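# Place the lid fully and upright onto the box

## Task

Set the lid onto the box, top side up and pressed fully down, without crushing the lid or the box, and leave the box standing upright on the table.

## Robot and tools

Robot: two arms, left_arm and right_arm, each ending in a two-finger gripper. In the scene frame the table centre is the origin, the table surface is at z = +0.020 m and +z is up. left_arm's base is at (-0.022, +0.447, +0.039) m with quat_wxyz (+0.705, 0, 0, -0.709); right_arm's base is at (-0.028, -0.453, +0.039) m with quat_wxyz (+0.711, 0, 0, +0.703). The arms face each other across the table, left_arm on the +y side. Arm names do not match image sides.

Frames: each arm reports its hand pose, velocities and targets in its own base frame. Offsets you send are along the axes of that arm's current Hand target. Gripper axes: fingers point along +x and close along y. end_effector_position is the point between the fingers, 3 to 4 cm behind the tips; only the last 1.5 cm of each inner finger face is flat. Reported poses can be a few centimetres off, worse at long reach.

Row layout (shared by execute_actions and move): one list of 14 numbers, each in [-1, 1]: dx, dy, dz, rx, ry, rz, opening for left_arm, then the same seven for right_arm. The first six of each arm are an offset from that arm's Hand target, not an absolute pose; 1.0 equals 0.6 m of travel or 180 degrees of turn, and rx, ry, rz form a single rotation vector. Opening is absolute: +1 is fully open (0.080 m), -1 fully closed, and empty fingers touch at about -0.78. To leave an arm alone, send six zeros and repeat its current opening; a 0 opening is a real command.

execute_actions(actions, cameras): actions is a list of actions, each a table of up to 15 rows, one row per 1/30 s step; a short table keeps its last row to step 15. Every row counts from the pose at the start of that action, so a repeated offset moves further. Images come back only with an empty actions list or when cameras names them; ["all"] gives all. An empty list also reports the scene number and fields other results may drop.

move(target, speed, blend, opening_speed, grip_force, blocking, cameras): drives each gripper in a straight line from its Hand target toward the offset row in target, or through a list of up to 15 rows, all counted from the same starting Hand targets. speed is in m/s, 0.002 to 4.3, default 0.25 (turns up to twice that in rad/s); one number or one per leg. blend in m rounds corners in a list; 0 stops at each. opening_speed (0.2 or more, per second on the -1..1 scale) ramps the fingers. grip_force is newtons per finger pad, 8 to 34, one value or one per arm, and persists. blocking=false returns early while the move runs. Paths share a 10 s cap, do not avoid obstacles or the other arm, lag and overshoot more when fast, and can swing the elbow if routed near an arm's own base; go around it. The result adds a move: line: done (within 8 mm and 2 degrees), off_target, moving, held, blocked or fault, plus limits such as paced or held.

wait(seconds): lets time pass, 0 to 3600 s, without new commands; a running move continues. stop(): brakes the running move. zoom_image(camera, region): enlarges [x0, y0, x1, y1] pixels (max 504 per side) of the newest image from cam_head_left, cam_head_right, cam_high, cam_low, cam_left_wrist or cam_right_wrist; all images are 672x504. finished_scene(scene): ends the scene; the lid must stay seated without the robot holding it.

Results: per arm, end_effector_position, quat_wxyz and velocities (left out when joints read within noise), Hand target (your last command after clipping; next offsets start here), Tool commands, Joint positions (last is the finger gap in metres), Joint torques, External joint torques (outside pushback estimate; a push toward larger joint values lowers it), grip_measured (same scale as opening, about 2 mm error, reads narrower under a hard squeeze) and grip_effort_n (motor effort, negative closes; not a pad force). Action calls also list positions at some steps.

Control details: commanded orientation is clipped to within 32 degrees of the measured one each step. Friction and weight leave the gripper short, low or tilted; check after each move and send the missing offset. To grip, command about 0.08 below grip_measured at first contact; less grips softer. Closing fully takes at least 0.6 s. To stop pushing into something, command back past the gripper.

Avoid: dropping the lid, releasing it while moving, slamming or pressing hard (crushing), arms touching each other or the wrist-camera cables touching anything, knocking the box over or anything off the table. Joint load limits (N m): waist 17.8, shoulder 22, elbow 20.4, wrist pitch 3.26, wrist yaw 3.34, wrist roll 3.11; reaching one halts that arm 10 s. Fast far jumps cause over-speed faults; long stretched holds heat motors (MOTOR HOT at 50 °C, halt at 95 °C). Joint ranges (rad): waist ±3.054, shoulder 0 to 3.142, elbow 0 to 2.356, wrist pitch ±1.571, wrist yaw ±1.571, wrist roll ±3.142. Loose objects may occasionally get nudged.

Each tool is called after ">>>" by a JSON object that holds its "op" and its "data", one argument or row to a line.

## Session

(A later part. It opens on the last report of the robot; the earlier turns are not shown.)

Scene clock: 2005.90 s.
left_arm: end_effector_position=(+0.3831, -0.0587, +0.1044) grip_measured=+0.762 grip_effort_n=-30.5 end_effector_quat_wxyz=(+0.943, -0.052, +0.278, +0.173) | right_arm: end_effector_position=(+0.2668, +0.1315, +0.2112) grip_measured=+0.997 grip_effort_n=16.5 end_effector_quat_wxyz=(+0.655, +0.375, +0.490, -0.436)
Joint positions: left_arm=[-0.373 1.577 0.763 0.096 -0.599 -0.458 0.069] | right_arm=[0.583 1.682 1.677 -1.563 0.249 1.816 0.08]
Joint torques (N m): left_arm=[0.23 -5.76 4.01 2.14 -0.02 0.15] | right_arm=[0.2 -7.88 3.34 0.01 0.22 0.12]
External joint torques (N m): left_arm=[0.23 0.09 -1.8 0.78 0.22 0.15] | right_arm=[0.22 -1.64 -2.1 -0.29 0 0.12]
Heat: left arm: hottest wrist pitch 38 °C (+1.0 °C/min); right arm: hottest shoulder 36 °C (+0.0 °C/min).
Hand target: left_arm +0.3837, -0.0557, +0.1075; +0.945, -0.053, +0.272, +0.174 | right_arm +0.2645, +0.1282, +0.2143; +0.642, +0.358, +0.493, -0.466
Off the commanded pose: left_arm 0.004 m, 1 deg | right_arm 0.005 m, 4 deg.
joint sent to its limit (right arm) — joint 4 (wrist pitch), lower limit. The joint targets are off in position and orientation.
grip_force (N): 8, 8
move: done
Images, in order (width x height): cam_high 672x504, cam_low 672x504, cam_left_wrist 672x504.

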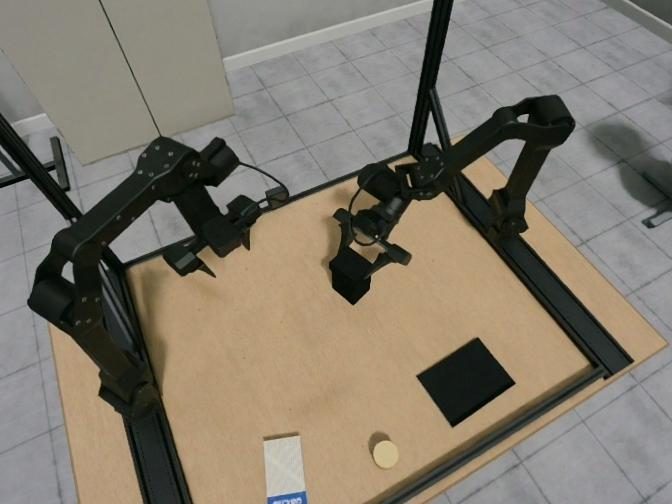

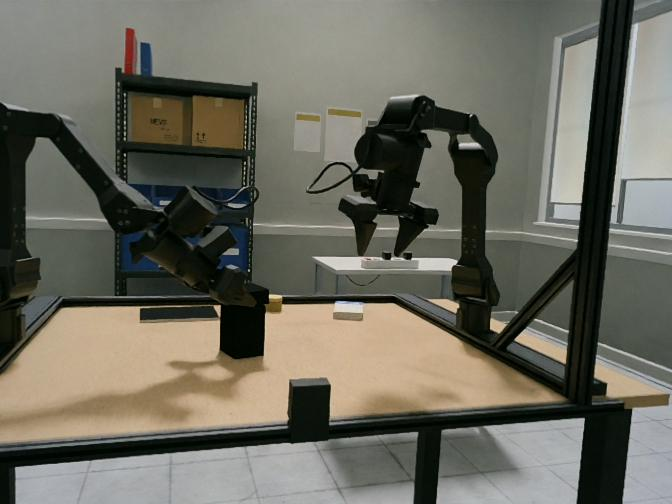

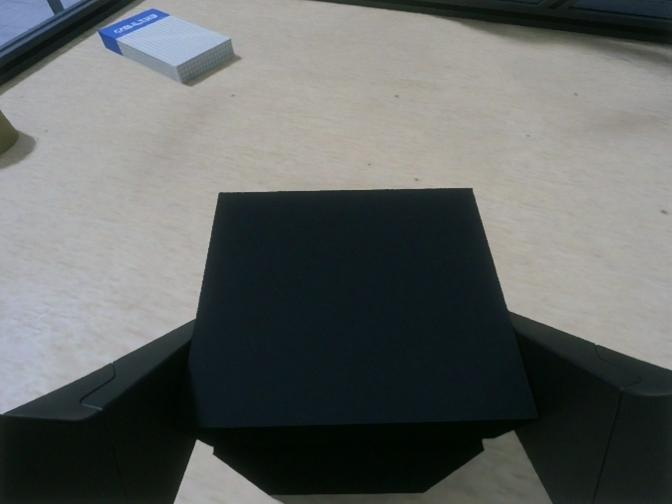

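>>> {"op": "move", "data": {
  "target": [
    [-0.001,0.0033,-0.001,0,0,0,0.45,0,0,0,0,0,0,1],
    [0.0085,0.0033,-0.0163,0,0,0,0.45,0,0,0,0,0,0,1]
  ],
  "speed": 0.04,
  "cameras": ["cam_left_wrist","cam_low","cam_high"]
}}

>>> {"op": "zoom_image", "data": {
  "camera": "cam_high",
  "region": [320, 238, 382, 310]
}}

>>> {"op": "zoom_image", "data": {
  "camera": "cam_low",
  "region": [212, 275, 282, 365]
}}

>>> {"op": "zoom_image", "data": {
  "camera": "cam_left_wrist",
  "region": [170, 390, 360, 504]
}}

>>> {"op": "zoom_image", "data": {
  "camera": "cam_left_wrist",
  "region": [380, 390, 570, 504]
}}

Scene clock: 2069.73 s.
left_arm: end_effector_position=(+0.3832, -0.0583, +0.1024) grip_measured=+0.762 grip_effort_n=-30.5 end_effector_quat_wxyz=(+0.947, -0.054, +0.268, +0.170) | right_arm: end_effector_position=(+0.2668, +0.1315, +0.2112) grip_measured=+0.997 grip_effort_n=15.6 end_effector_quat_wxyz=(+0.655, +0.375, +0.490, -0.436)
Joint positions: left_arm=[-0.371 1.578 0.736 0.155 -0.597 -0.447 0.069] | right_arm=[0.583 1.682 1.677 -1.563 0.249 1.816 0.08]
Joint torques (N m): left_arm=[0.27 -3.63 3.41 1.82 -0.02 0.13] | right_arm=[0.27 -7.86 3.37 -0.02 0.23 0.12]
External joint torques (N m): left_arm=[0.24 2.15 -2.28 0.45 0.22 0.13] | right_arm=[0.26 -1.47 -2.14 -0.31 0.01 0.12]
Heat: left arm: hottest wrist pitch 36 °C (-1.0 °C/min); right arm: hottest shoulder 36 °C (+0.0 °C/min).
Hand target: left_arm +0.3821, -0.0543, +0.0965; +0.945, -0.053, +0.272, +0.174 | right_arm +0.2645, +0.1282, +0.2143; +0.642, +0.358, +0.493, -0.466
Off the commanded pose: left_arm 0.007 m, 1 deg | right_arm 0.005 m, 4 deg.
joint sent to its limit (right arm) — joint 4 (wrist pitch), lower limit. The joint targets are off in position and orientation.
grip_force (N): 8, 8
move: done
Images, in order (width x height): cam_high 672x504, cam_low 672x504, cam_left_wrist 672x504.

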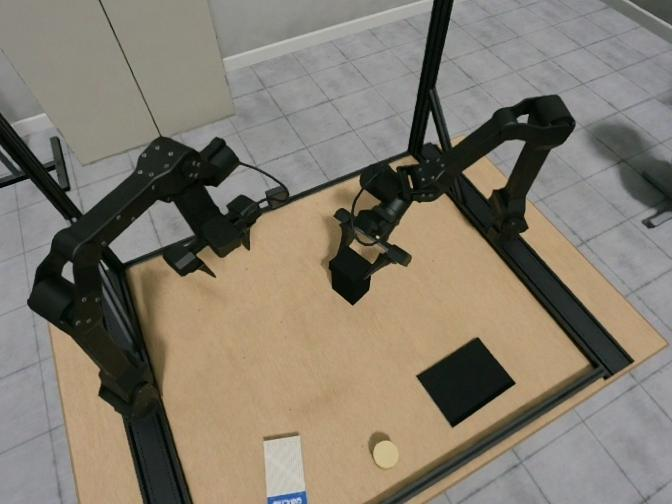

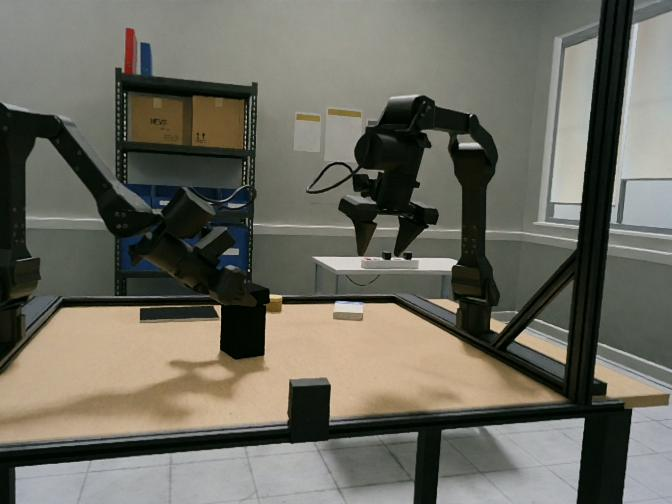

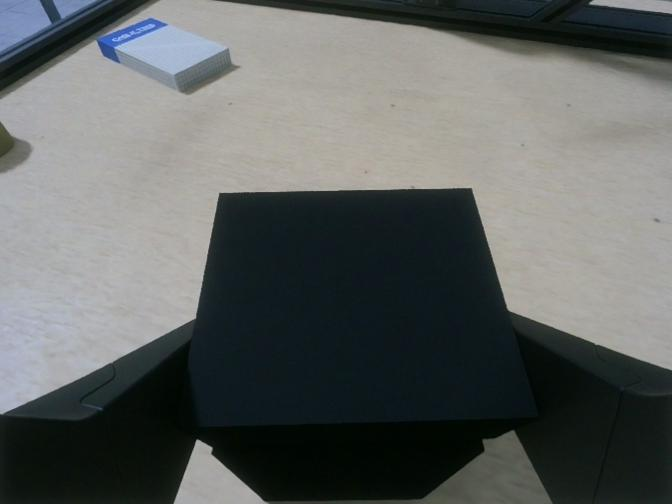

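Scaled by 7.000 from the camera's image (finer frame: 960x720).

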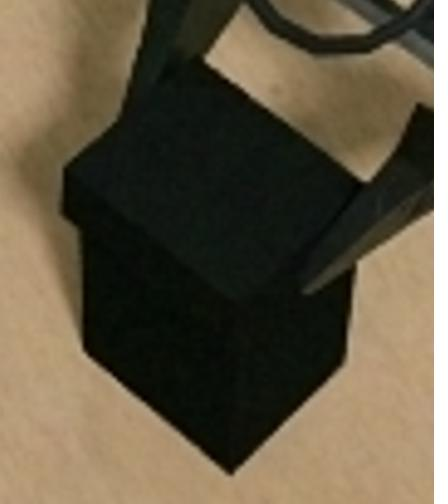

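Scaled by 5.600 from the camera's image (finer frame: 960x720).

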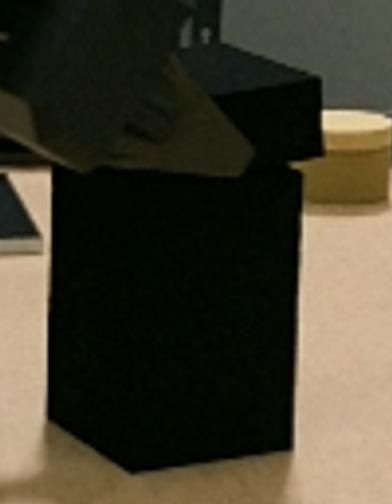

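Scaled by 2.653 from the camera's image (finer frame: 960x720).

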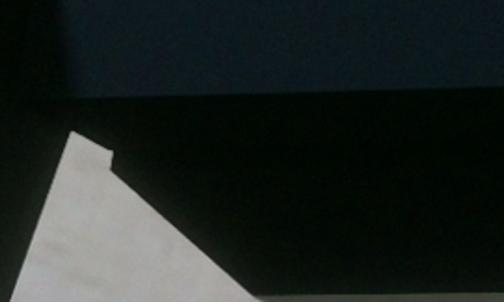

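Scaled by 2.653 from the camera's image (finer frame: 960x720).

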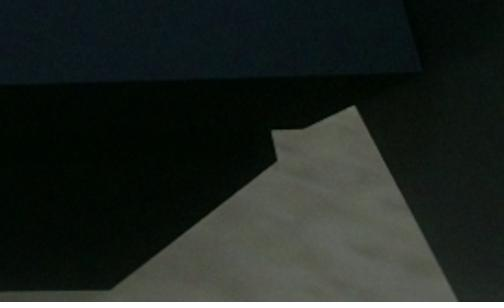

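>>> {"op": "move", "data": {
  "target": [
    [-0.012,0.005,0.025,0,0,0,0.45,0,0,0,0,0,0,1],
    [-0.0044,0.005,0.0075,0,0,0,0.45,0,0,0,0,0,0,1]
  ],
  "speed": 0.04,
  "cameras": ["cam_left_wrist","cam_low","cam_high"]
}}

>>> {"op": "zoom_image", "data": {
  "camera": "cam_high",
  "region": [320, 238, 382, 310]
}}

>>> {"op": "zoom_image", "data": {
  "camera": "cam_low",
  "region": [212, 275, 282, 365]
}}

>>> {"op": "zoom_image", "data": {
  "camera": "cam_left_wrist",
  "region": [170, 390, 360, 504]
}}

>>> {"op": "zoom_image", "data": {
  "camera": "cam_left_wrist",
  "region": [380, 390, 570, 504]
}}

Scene clock: 2086.37 s.
left_arm: end_effector_position=(+0.3815, -0.0533, +0.1035) grip_measured=+0.762 grip_effort_n=-30.0 end_effector_quat_wxyz=(+0.945, -0.055, +0.273, +0.173) | right_arm: end_effector_position=(+0.2668, +0.1315, +0.2112) grip_measured=+0.997 grip_effort_n=16.0 end_effector_quat_wxyz=(+0.655, +0.375, +0.490, -0.436)
Joint positions: left_arm=[-0.357 1.565 0.736 0.132 -0.588 -0.447 0.069] | right_arm=[0.583 1.682 1.677 -1.563 0.249 1.816 0.08]
Joint torques (N m): left_arm=[-0.01 -4.16 3.87 2.08 -0.11 0.1] | right_arm=[0.16 -7.88 3.38 0 0.24 0.12]
External joint torques (N m): left_arm=[-0.02 1.6 -1.95 0.69 0.13 0.1] | right_arm=[0.17 -1.56 -2.06 -0.27 0.02 0.12]
Heat: left arm: hottest wrist pitch 37 °C (+1.0 °C/min); right arm: hottest shoulder 36 °C (+0.0 °C/min).
Hand target: left_arm +0.3812, -0.0514, +0.1017; +0.945, -0.053, +0.272, +0.174 | right_arm +0.2645, +0.1282, +0.2143; +0.642, +0.358, +0.493, -0.466
Off the commanded pose: left_arm 0.003 m, 0 deg | right_arm 0.005 m, 4 deg.
joint sent to its limit (right arm) — joint 4 (wrist pitch), lower limit. The joint targets are off in position and orientation.
grip_force (N): 8, 8
move: done
Images, in order (width x height): cam_high 672x504, cam_low 672x504, cam_left_wrist 672x504.

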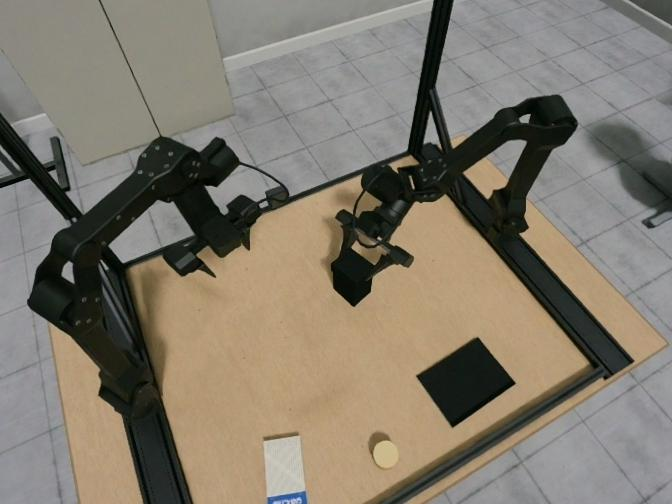

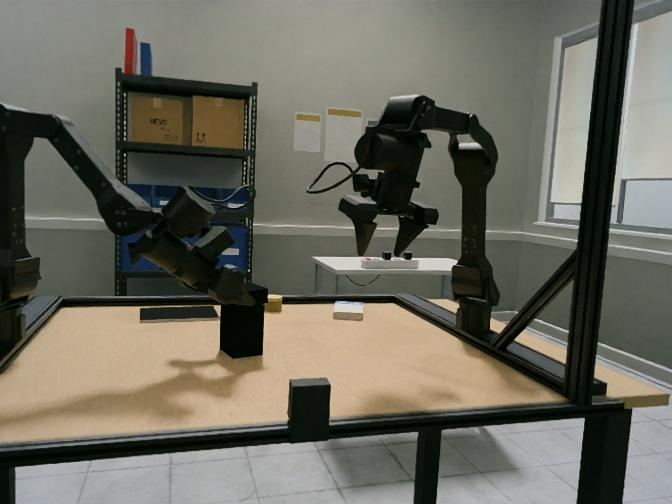

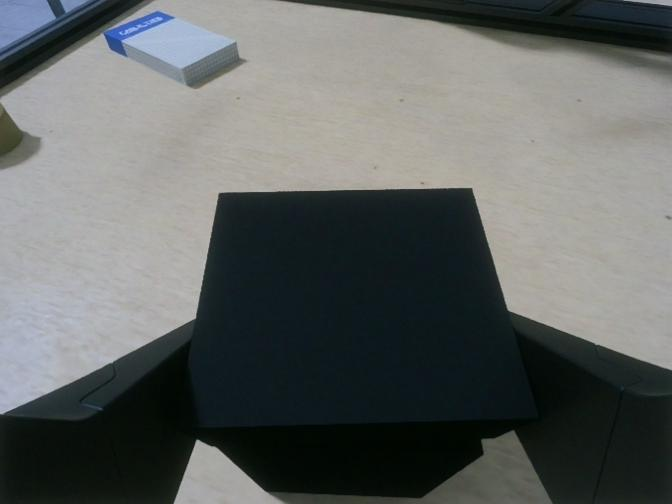

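Scaled by 7.000 from the camera's image (finer frame: 960x720).

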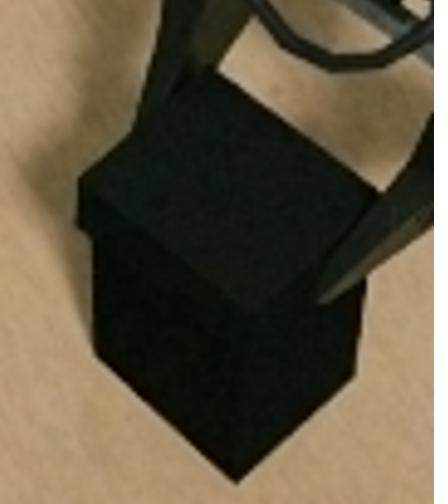

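Scaled by 5.600 from the camera's image (finer frame: 960x720).

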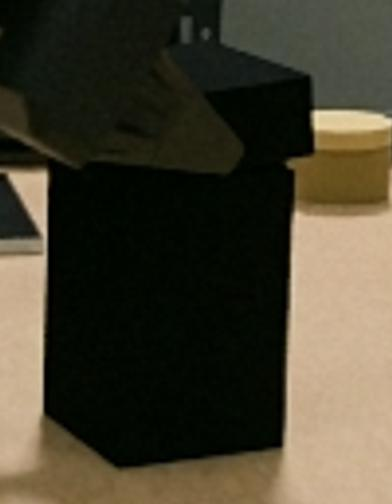

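Scaled by 2.653 from the camera's image (finer frame: 960x720).

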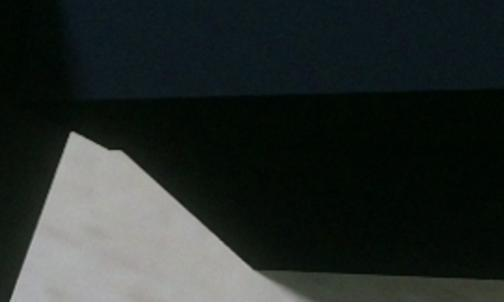

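Scaled by 2.653 from the camera's image (finer frame: 960x720).

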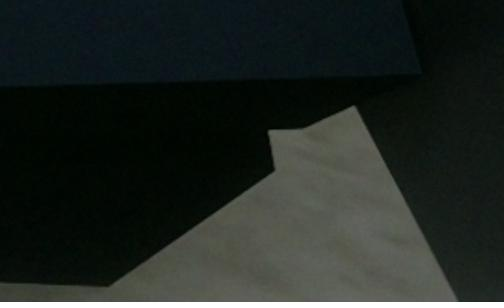

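>>> {"op": "move", "data": {
  "target": [
    [-0.012,0.003,0.025,-0.0087,0,0.0142,0.45,0,0,0,0,0,0,1],
    [-0.0044,0.003,0.0075,-0.0087,0,0.0142,0.45,0,0,0,0,0,0,1]
  ],
  "speed": 0.04,
  "cameras": ["cam_left_wrist","cam_low","cam_high"]
}}

>>> {"op": "zoom_image", "data": {
  "camera": "cam_high",
  "region": [320, 238, 382, 310]
}}

>>> {"op": "zoom_image", "data": {
  "camera": "cam_left_wrist",
  "region": [170, 390, 360, 504]
}}

>>> {"op": "zoom_image", "data": {
  "camera": "cam_left_wrist",
  "region": [380, 390, 570, 504]
}}

Scene clock: 2108.53 s.
left_arm: end_effector_position=(+0.3803, -0.0523, +0.1055) grip_measured=+0.762 grip_effort_n=-30.0 end_effector_quat_wxyz=(+0.939, -0.058, +0.278, +0.193) | right_arm: end_effector_position=(+0.2668, +0.1315, +0.2112) grip_measured=+0.997 grip_effort_n=15.6 end_effector_quat_wxyz=(+0.655, +0.375, +0.490, -0.436)
Joint positions: left_arm=[-0.368 1.569 0.766 0.067 -0.625 -0.49 0.069] | right_arm=[0.583 1.682 1.677 -1.563 0.249 1.816 0.08]
Joint torques (N m): left_arm=[-0.22 -4.62 4.15 2.19 -0.49 -0.1] | right_arm=[0.14 -7.9 3.33 0.01 0.23 0.13]
External joint torques (N m): left_arm=[-0.23 1.21 -1.66 0.85 -0.23 -0.1] | right_arm=[0.11 -1.63 -2.11 -0.29 0.02 0.13]
Heat: left arm: hottest wrist pitch 39 °C (+3.0 °C/min); right arm: hottest shoulder 36 °C (+0.0 °C/min).
Hand target: left_arm +0.3807, -0.0496, +0.1069; +0.940, -0.059, +0.271, +0.199 | right_arm +0.2645, +0.1282, +0.2143; +0.642, +0.358, +0.493, -0.466
Off the commanded pose: left_arm 0.003 m, 1 deg | right_arm 0.005 m, 4 deg.
joint sent to its limit (right arm) — joint 4 (wrist pitch), lower limit. The joint targets are off in position and orientation.
grip_force (N): 8, 8
move: done
Images, in order (width x height): cam_high 672x504, cam_low 672x504, cam_left_wrist 672x504.

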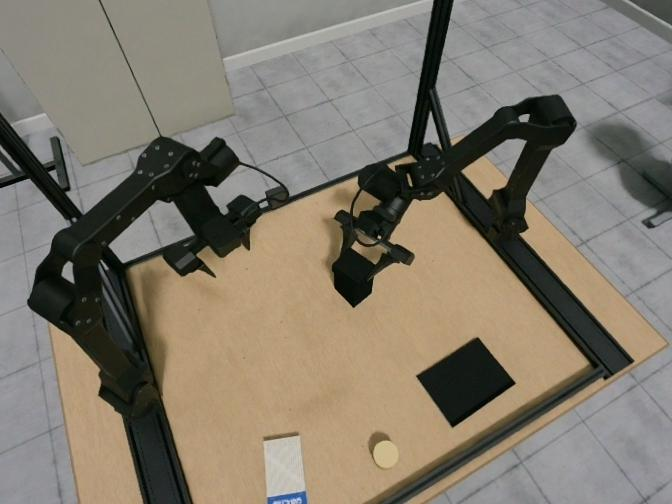

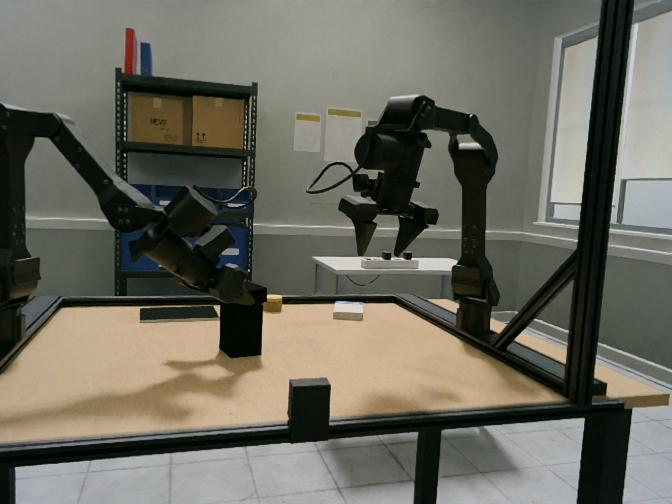

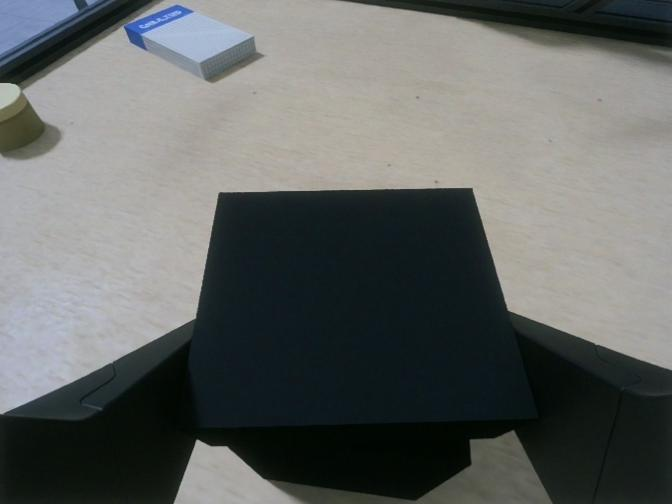

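Scaled by 7.000 from the camera's image (finer frame: 960x720).

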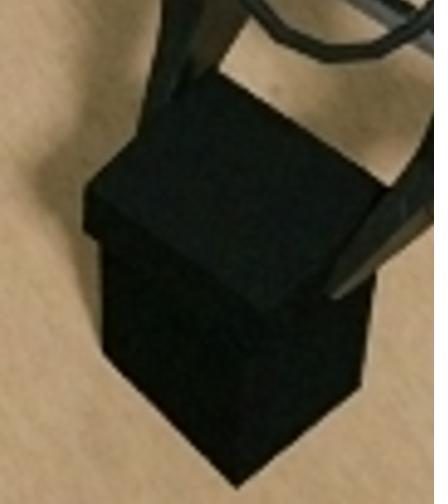

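Scaled by 2.653 from the camera's image (finer frame: 960x720).

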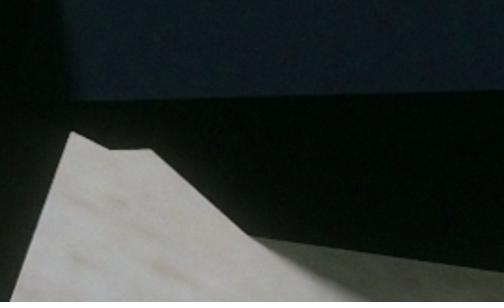

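Scaled by 2.653 from the camera's image (finer frame: 960x720).

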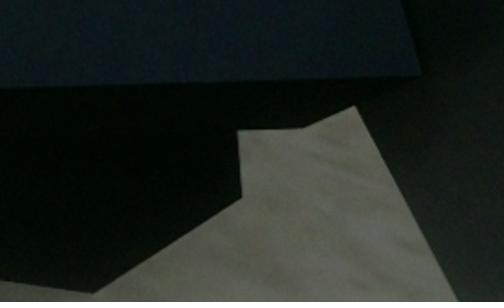

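>>> {"op": "move", "data": {
  "target": [
    [-0.0102,0.0045,0.0095,0.0257,0,-0.0428,0.45,0,0,0,0,0,0,1],
    [-0.0033,0.0045,-0.002,0.0257,0,-0.0428,0.45,0,0,0,0,0,0,1]
  ],
  "speed": 0.04,
  "cameras": ["cam_left_wrist","cam_low","cam_high"]
}}

>>> {"op": "zoom_image", "data": {
  "camera": "cam_high",
  "region": [320, 238, 382, 310]
}}

>>> {"op": "zoom_image", "data": {
  "camera": "cam_left_wrist",
  "region": [170, 390, 360, 504]
}}

>>> {"op": "zoom_image", "data": {
  "camera": "cam_left_wrist",
  "region": [380, 390, 570, 504]
}}

Scene clock: 2145.33 s.
left_arm: end_effector_position=(+0.3764, -0.0513, +0.1062) grip_measured=+0.762 grip_effort_n=-30.5 end_effector_quat_wxyz=(+0.952, -0.041, +0.278, +0.122) | right_arm: end_effector_position=(+0.2668, +0.1315, +0.2112) grip_measured=+0.997 grip_effort_n=16.0 end_effector_quat_wxyz=(+0.655, +0.375, +0.490, -0.436)
Joint positions: left_arm=[-0.316 1.503 0.682 0.171 -0.47 -0.343 0.069] | right_arm=[0.583 1.682 1.677 -1.563 0.249 1.816 0.08]
Joint torques (N m): left_arm=[0.19 -4.23 4.18 2.36 0.02 0.16] | right_arm=[0.21 -7.84 3.27 0.01 0.21 0.1]
External joint torques (N m): left_arm=[0.18 1.13 -1.71 0.9 0.2 0.16] | right_arm=[0.21 -1.58 -2.18 -0.3 0 0.1]
Heat: left arm: hottest wrist pitch 39 °C (+2.0 °C/min); right arm: hottest shoulder 36 °C (+0.0 °C/min).
Hand target: left_arm +0.3775, -0.0481, +0.1069; +0.953, -0.040, +0.274, +0.124 | right_arm +0.2645, +0.1282, +0.2143; +0.642, +0.358, +0.493, -0.466
Off the commanded pose: left_arm 0.003 m, 1 deg | right_arm 0.005 m, 4 deg.
joint sent to its limit (right arm) — joint 4 (wrist pitch), lower limit. The joint targets are off in position and orientation.
grip_force (N): 8, 8
move: done
Images, in order (width x height): cam_high 672x504, cam_low 672x504, cam_left_wrist 672x504.

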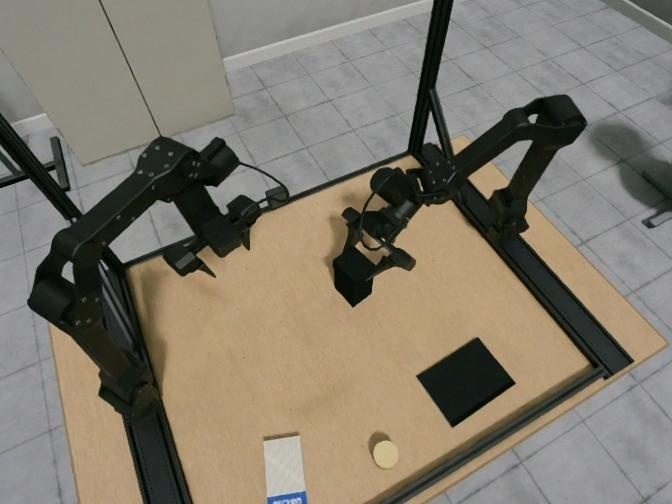

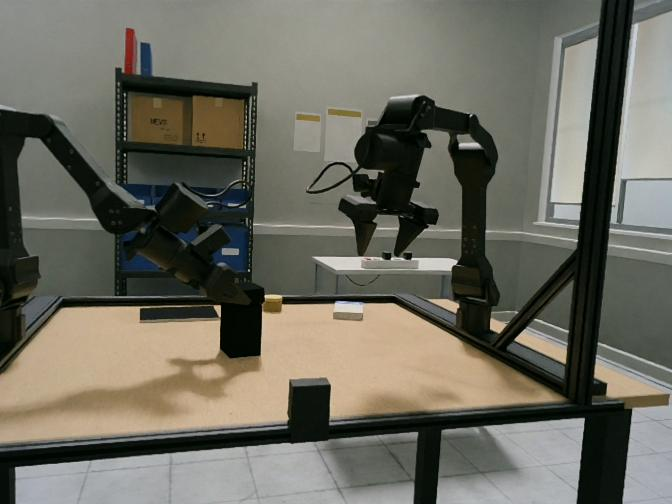

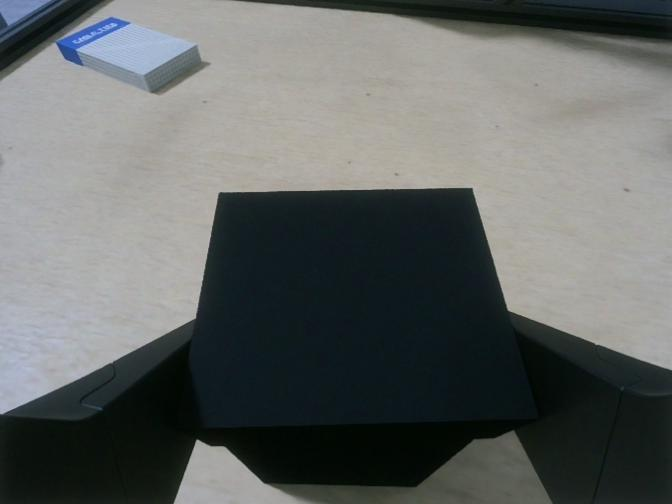

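Scaled by 7.000 from the camera's image (finer frame: 960x720).

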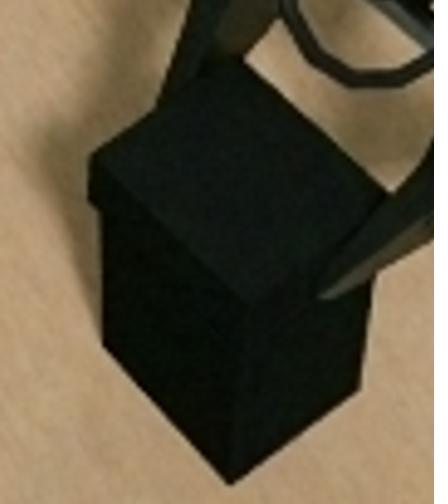

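Scaled by 2.653 from the camera's image (finer frame: 960x720).

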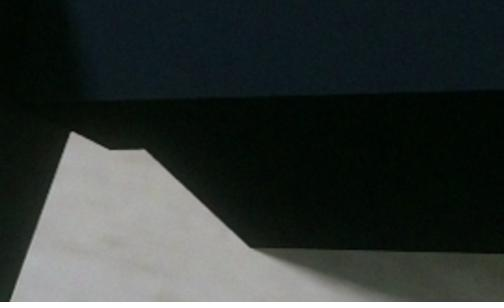

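Scaled by 2.653 from the camera's image (finer frame: 960x720).

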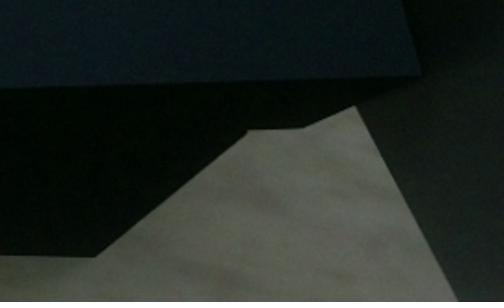

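>>> {"op": "move", "data": {
  "target": [
    [-0.002,0.0017,0.003,0.0086,0,-0.0142,0.45,0,0,0,0,0,0,1],
    [0.0092,0.0017,-0.0149,0.0086,0,-0.0142,0.45,0,0,0,0,0,0,1]
  ],
  "speed": 0.03,
  "cameras": ["cam_left_wrist","cam_low","cam_high"]
}}

>>> {"op": "zoom_image", "data": {
  "camera": "cam_high",
  "region": [320, 238, 382, 310]
}}

>>> {"op": "zoom_image", "data": {
  "camera": "cam_left_wrist",
  "region": [170, 390, 360, 504]
}}

>>> {"op": "zoom_image", "data": {
  "camera": "cam_left_wrist",
  "region": [380, 390, 570, 504]
}}

Scene clock: 2182.20 s.
left_arm: end_effector_position=(+0.3784, -0.0511, +0.1022) grip_measured=+0.762 grip_effort_n=-30.0 end_effector_quat_wxyz=(+0.958, -0.032, +0.270, +0.095) | right_arm: end_effector_position=(+0.2668, +0.1315, +0.2112) grip_measured=+0.997 grip_effort_n=16.0 end_effector_quat_wxyz=(+0.655, +0.375, +0.490, -0.436)
Joint positions: left_arm=[-0.291 1.508 0.644 0.257 -0.408 -0.281 0.069] | right_arm=[0.583 1.682 1.677 -1.563 0.249 1.816 0.08]
Joint torques (N m): left_arm=[0.22 -3.23 3.44 1.92 0.05 0.09] | right_arm=[0.14 -7.82 3.4 0.02 0.22 0.12]
External joint torques (N m): left_arm=[0.21 2.06 -2.28 0.45 0.21 0.09] | right_arm=[0.2 -1.43 -2.11 -0.27 -0.01 0.12]
Heat: left arm: hottest wrist pitch 42 °C (+3.0 °C/min); right arm: hottest shoulder 36 °C (+0.0 °C/min).
Hand target: left_arm +0.3772, -0.0472, +0.0964; +0.956, -0.033, +0.274, +0.099 | right_arm +0.2645, +0.1282, +0.2143; +0.642, +0.358, +0.493, -0.466
Off the commanded pose: left_arm 0.007 m, 1 deg | right_arm 0.005 m, 4 deg.
joint sent to its limit (right arm) — joint 4 (wrist pitch), lower limit. The joint targets are off in position and orientation.
grip_force (N): 8, 8
move: done
Images, in order (width x height): cam_high 672x504, cam_low 672x504, cam_left_wrist 672x504.

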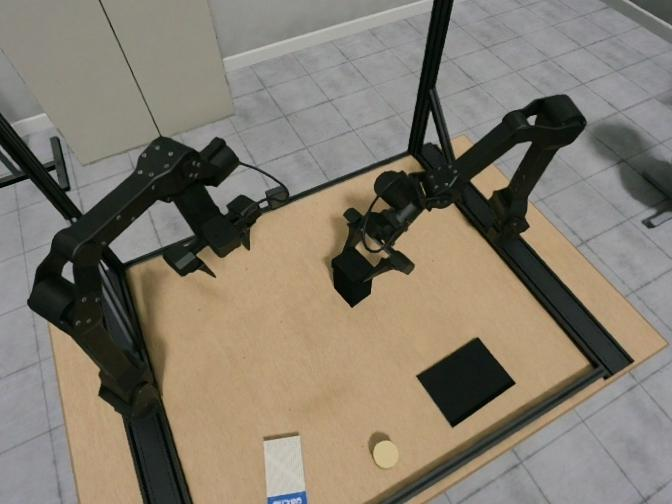

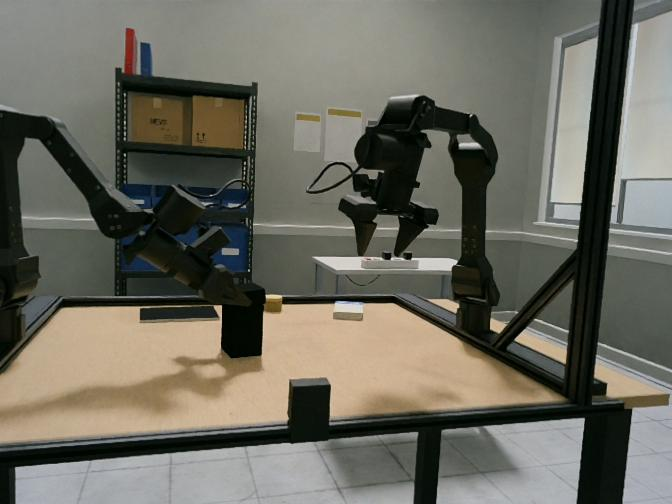

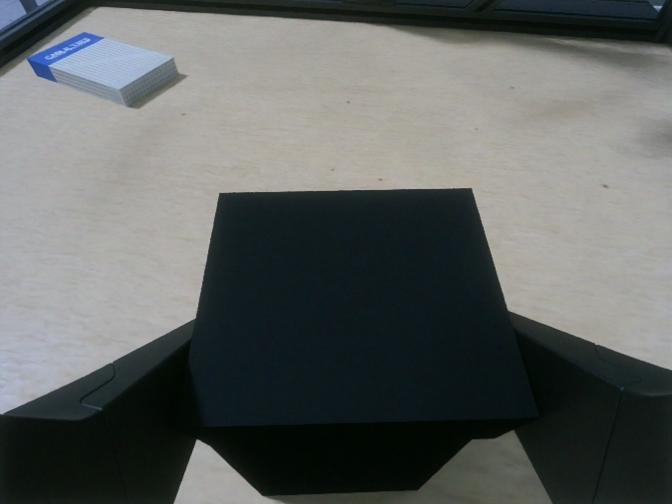

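Scaled by 7.000 from the camera's image (finer frame: 960x720).

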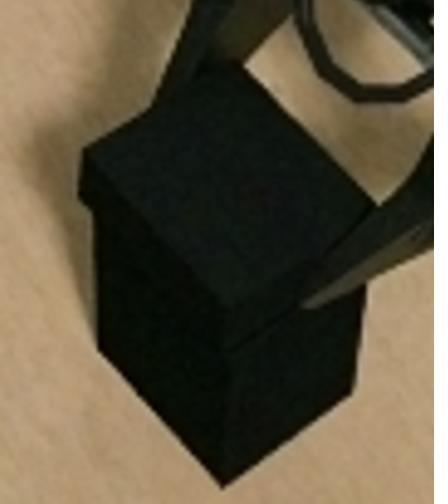

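Scaled by 2.653 from the camera's image (finer frame: 960x720).

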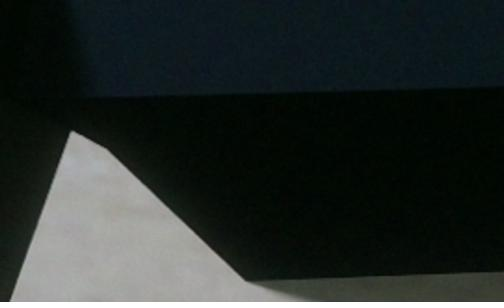

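Scaled by 2.653 from the camera's image (finer frame: 960x720).

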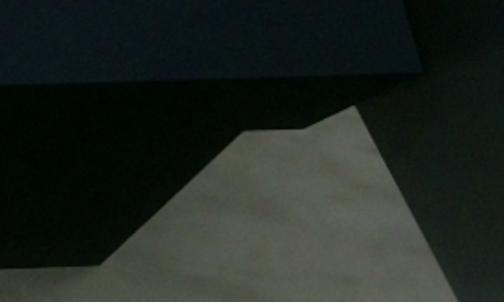

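>>> {"op": "move", "data": {
  "target": [
    [-0.01,0.006,0.02,0,0,0,0.45,0,0,0,0,0,0,1],
    [-0.0065,0.006,0.0115,0,0,0,0.45,0,0,0,0,0,0,1]
  ],
  "speed": 0.04,
  "cameras": ["cam_left_wrist","cam_low","cam_high"]
}}

>>> {"op": "zoom_image", "data": {
  "camera": "cam_left_wrist",
  "region": [170, 390, 360, 504]
}}

>>> {"op": "zoom_image", "data": {
  "camera": "cam_left_wrist",
  "region": [380, 390, 570, 504]
}}

Scene clock: 2196.07 s.
left_arm: end_effector_position=(+0.3753, -0.0471, +0.1033) grip_measured=+0.762 grip_effort_n=-30.5 end_effector_quat_wxyz=(+0.955, -0.033, +0.279, +0.096) | right_arm: end_effector_position=(+0.2668, +0.1315, +0.2112) grip_measured=+0.997 grip_effort_n=16.0 end_effector_quat_wxyz=(+0.655, +0.375, +0.490, -0.436)
Joint positions: left_arm=[-0.279 1.488 0.647 0.217 -0.396 -0.283 0.069] | right_arm=[0.583 1.682 1.677 -1.563 0.249 1.816 0.08]
Joint torques (N m): left_arm=[0.27 -3.92 4.57 2.18 0.01 0.12] | right_arm=[0.21 -7.94 3.39 0.02 0.21 0.1]
External joint torques (N m): left_arm=[0.27 1.36 -1.35 0.68 0.15 0.12] | right_arm=[0.23 -1.54 -2.09 -0.25 -0.01 0.11]
Heat: left arm: hottest wrist pitch 40 °C (+1.0 °C/min); right arm: hottest shoulder 36 °C (+0.0 °C/min).
Hand target: left_arm +0.3768, -0.0435, +0.1043; +0.956, -0.033, +0.274, +0.099 | right_arm +0.2645, +0.1282, +0.2143; +0.642, +0.358, +0.493, -0.466
Off the commanded pose: left_arm 0.004 m, 1 deg | right_arm 0.005 m, 4 deg.
joint sent to its limit (right arm) — joint 4 (wrist pitch), lower limit. The joint targets are off in position and orientation.
grip_force (N): 8, 8
move: done
Images, in order (width x height): cam_high 672x504, cam_low 672x504, cam_left_wrist 672x504.

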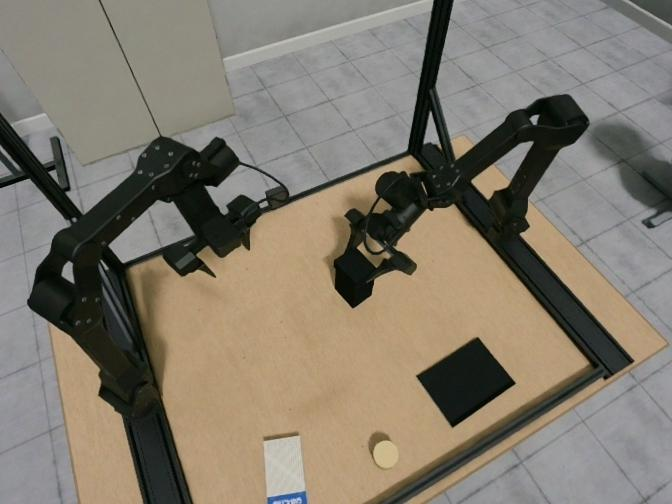

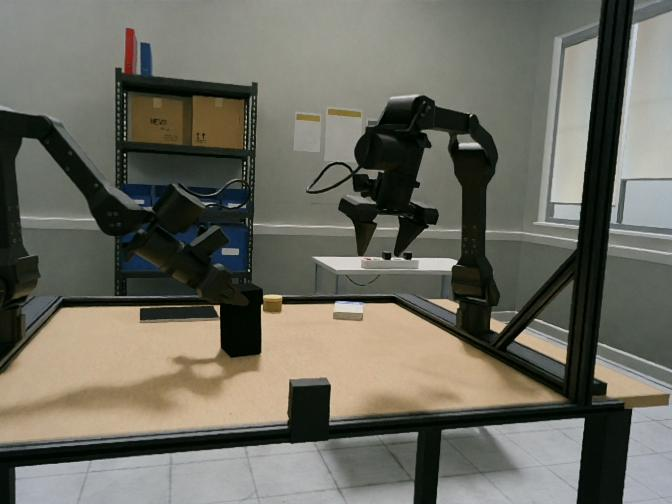

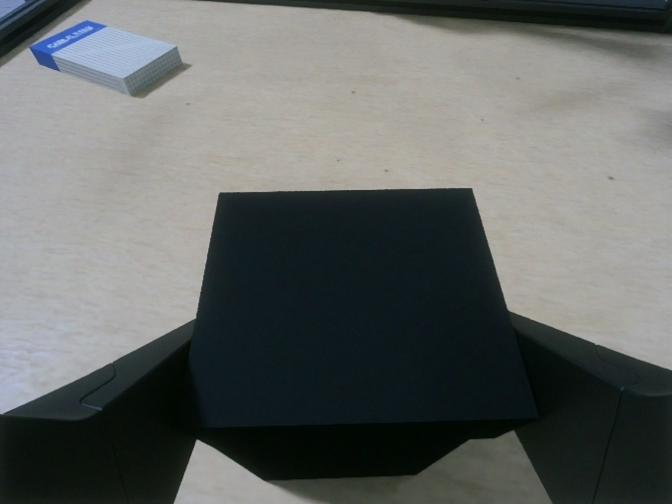

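Scaled by 2.653 from the camera's image (finer frame: 960x720).

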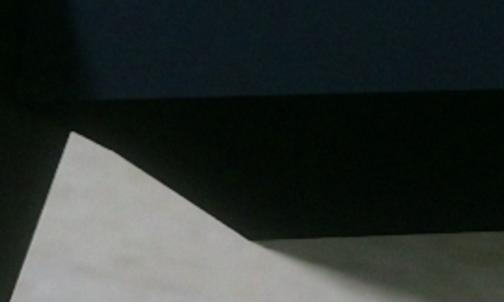

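Scaled by 2.653 from the camera's image (finer frame: 960x720).

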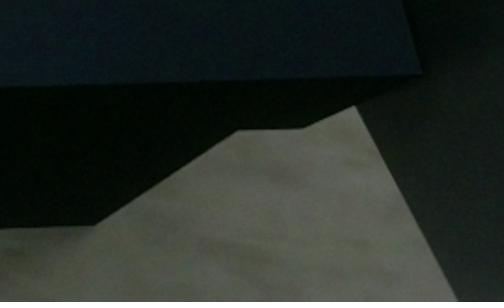

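>>> {"op": "move", "data": {
  "target": [-0.012,0.006,0.045,0,0,0,0.45,0,0,0,0,0,0,1],
  "speed": 0.06,
  "cameras": ["cam_left_wrist","cam_low","cam_high"]
}}

>>> {"op": "zoom_image", "data": {
  "camera": "cam_left_wrist",
  "region": [170, 390, 360, 504]
}}

>>> {"op": "zoom_image", "data": {
  "camera": "cam_left_wrist",
  "region": [380, 390, 570, 504]
}}

>>> {"op": "zoom_image", "data": {
  "camera": "cam_high",
  "region": [320, 238, 382, 310]
}}

>>> {"op": "zoom_image", "data": {
  "camera": "cam_low",
  "region": [212, 275, 282, 365]
}}

Scene clock: 2221.43 s.
left_arm: end_effector_position=(+0.3785, -0.0386, +0.1155) grip_measured=+0.762 grip_effort_n=-30.0 end_effector_quat_wxyz=(+0.950, -0.030, +0.293, +0.100) | right_arm: end_effector_position=(+0.2668, +0.1315, +0.2112) grip_measured=+0.997 grip_effort_n=16.0 end_effector_quat_wxyz=(+0.655, +0.375, +0.490, -0.436)
Joint positions: left_arm=[-0.247 1.463 0.705 0.11 -0.375 -0.268 0.069] | right_arm=[0.583 1.682 1.677 -1.563 0.249 1.816 0.08]
Joint torques (N m): left_arm=[0.12 -6.11 7.73 1.27 0.04 0.16] | right_arm=[0.11 -7.87 3.38 -0.01 0.23 0.12]
External joint torques (N m): left_arm=[0.09 -0.84 1.65 -0.2 0.18 0.16] | right_arm=[0.12 -1.55 -2.1 -0.31 0.01 0.12]
Heat: left arm: hottest wrist pitch 41 °C (+0.0 °C/min); right arm: hottest shoulder 36 °C (+0.0 °C/min).
Hand target: left_arm +0.3840, -0.0381, +0.1310; +0.956, -0.033, +0.274, +0.099 | right_arm +0.2645, +0.1282, +0.2143; +0.642, +0.358, +0.493, -0.466
Off the commanded pose: left_arm 0.016 m, 2 deg | right_arm 0.005 m, 4 deg.
joint sent to its limit (right arm) — joint 4 (wrist pitch), lower limit. The joint targets are off in position and orientation.
grip_force (N): 8, 8
move: off_target (left_arm)
Images, in order (width x height): cam_high 672x504, cam_low 672x504, cam_left_wrist 672x504.

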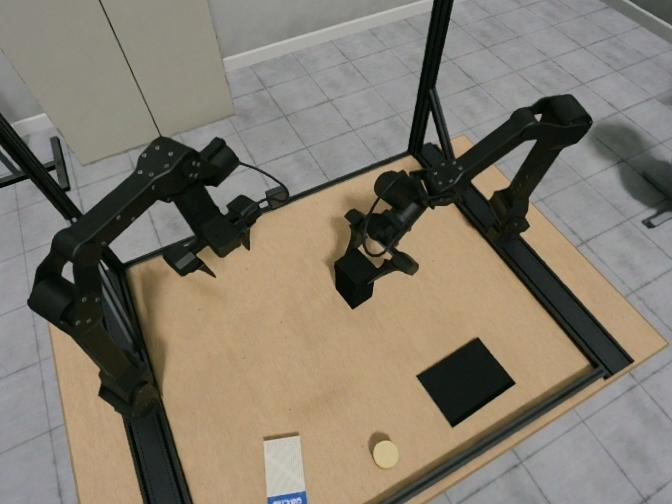

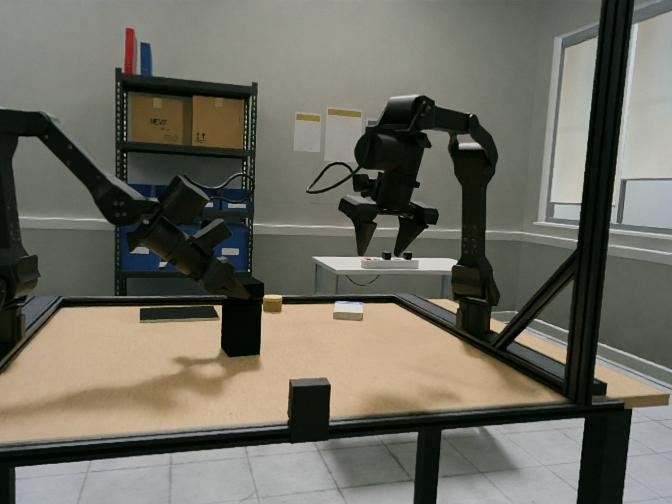

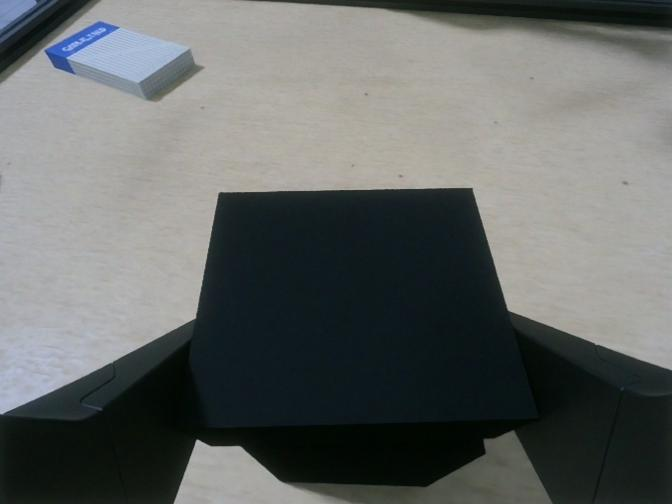

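Scaled by 2.653 from the camera's image (finer frame: 960x720).

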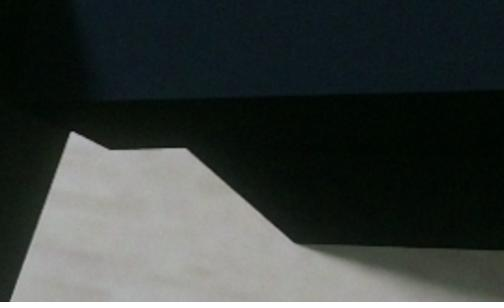

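Scaled by 2.653 from the camera's image (finer frame: 960x720).

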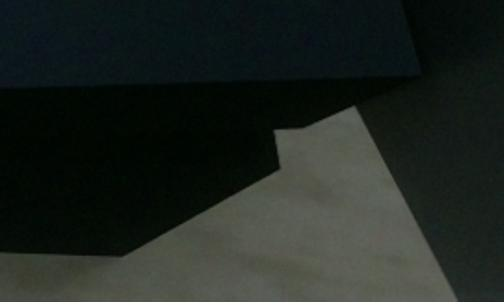

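Scaled by 7.000 from the camera's image (finer frame: 960x720).

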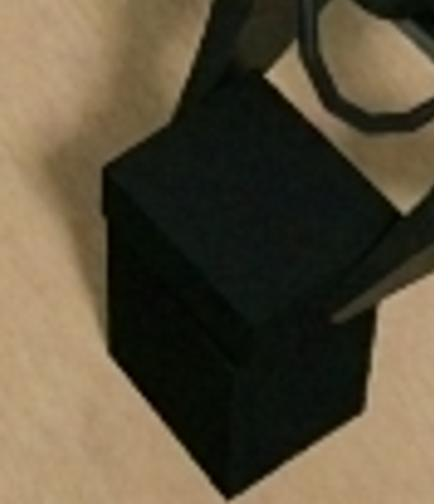

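Scaled by 5.600 from the camera's image (finer frame: 960x720).

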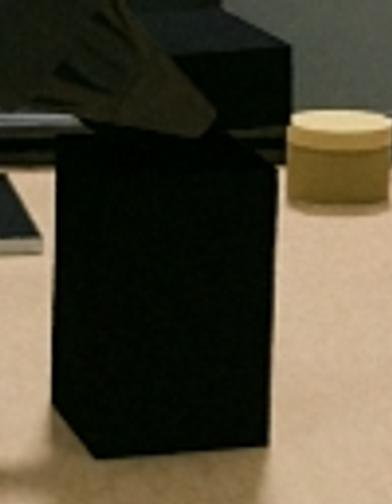

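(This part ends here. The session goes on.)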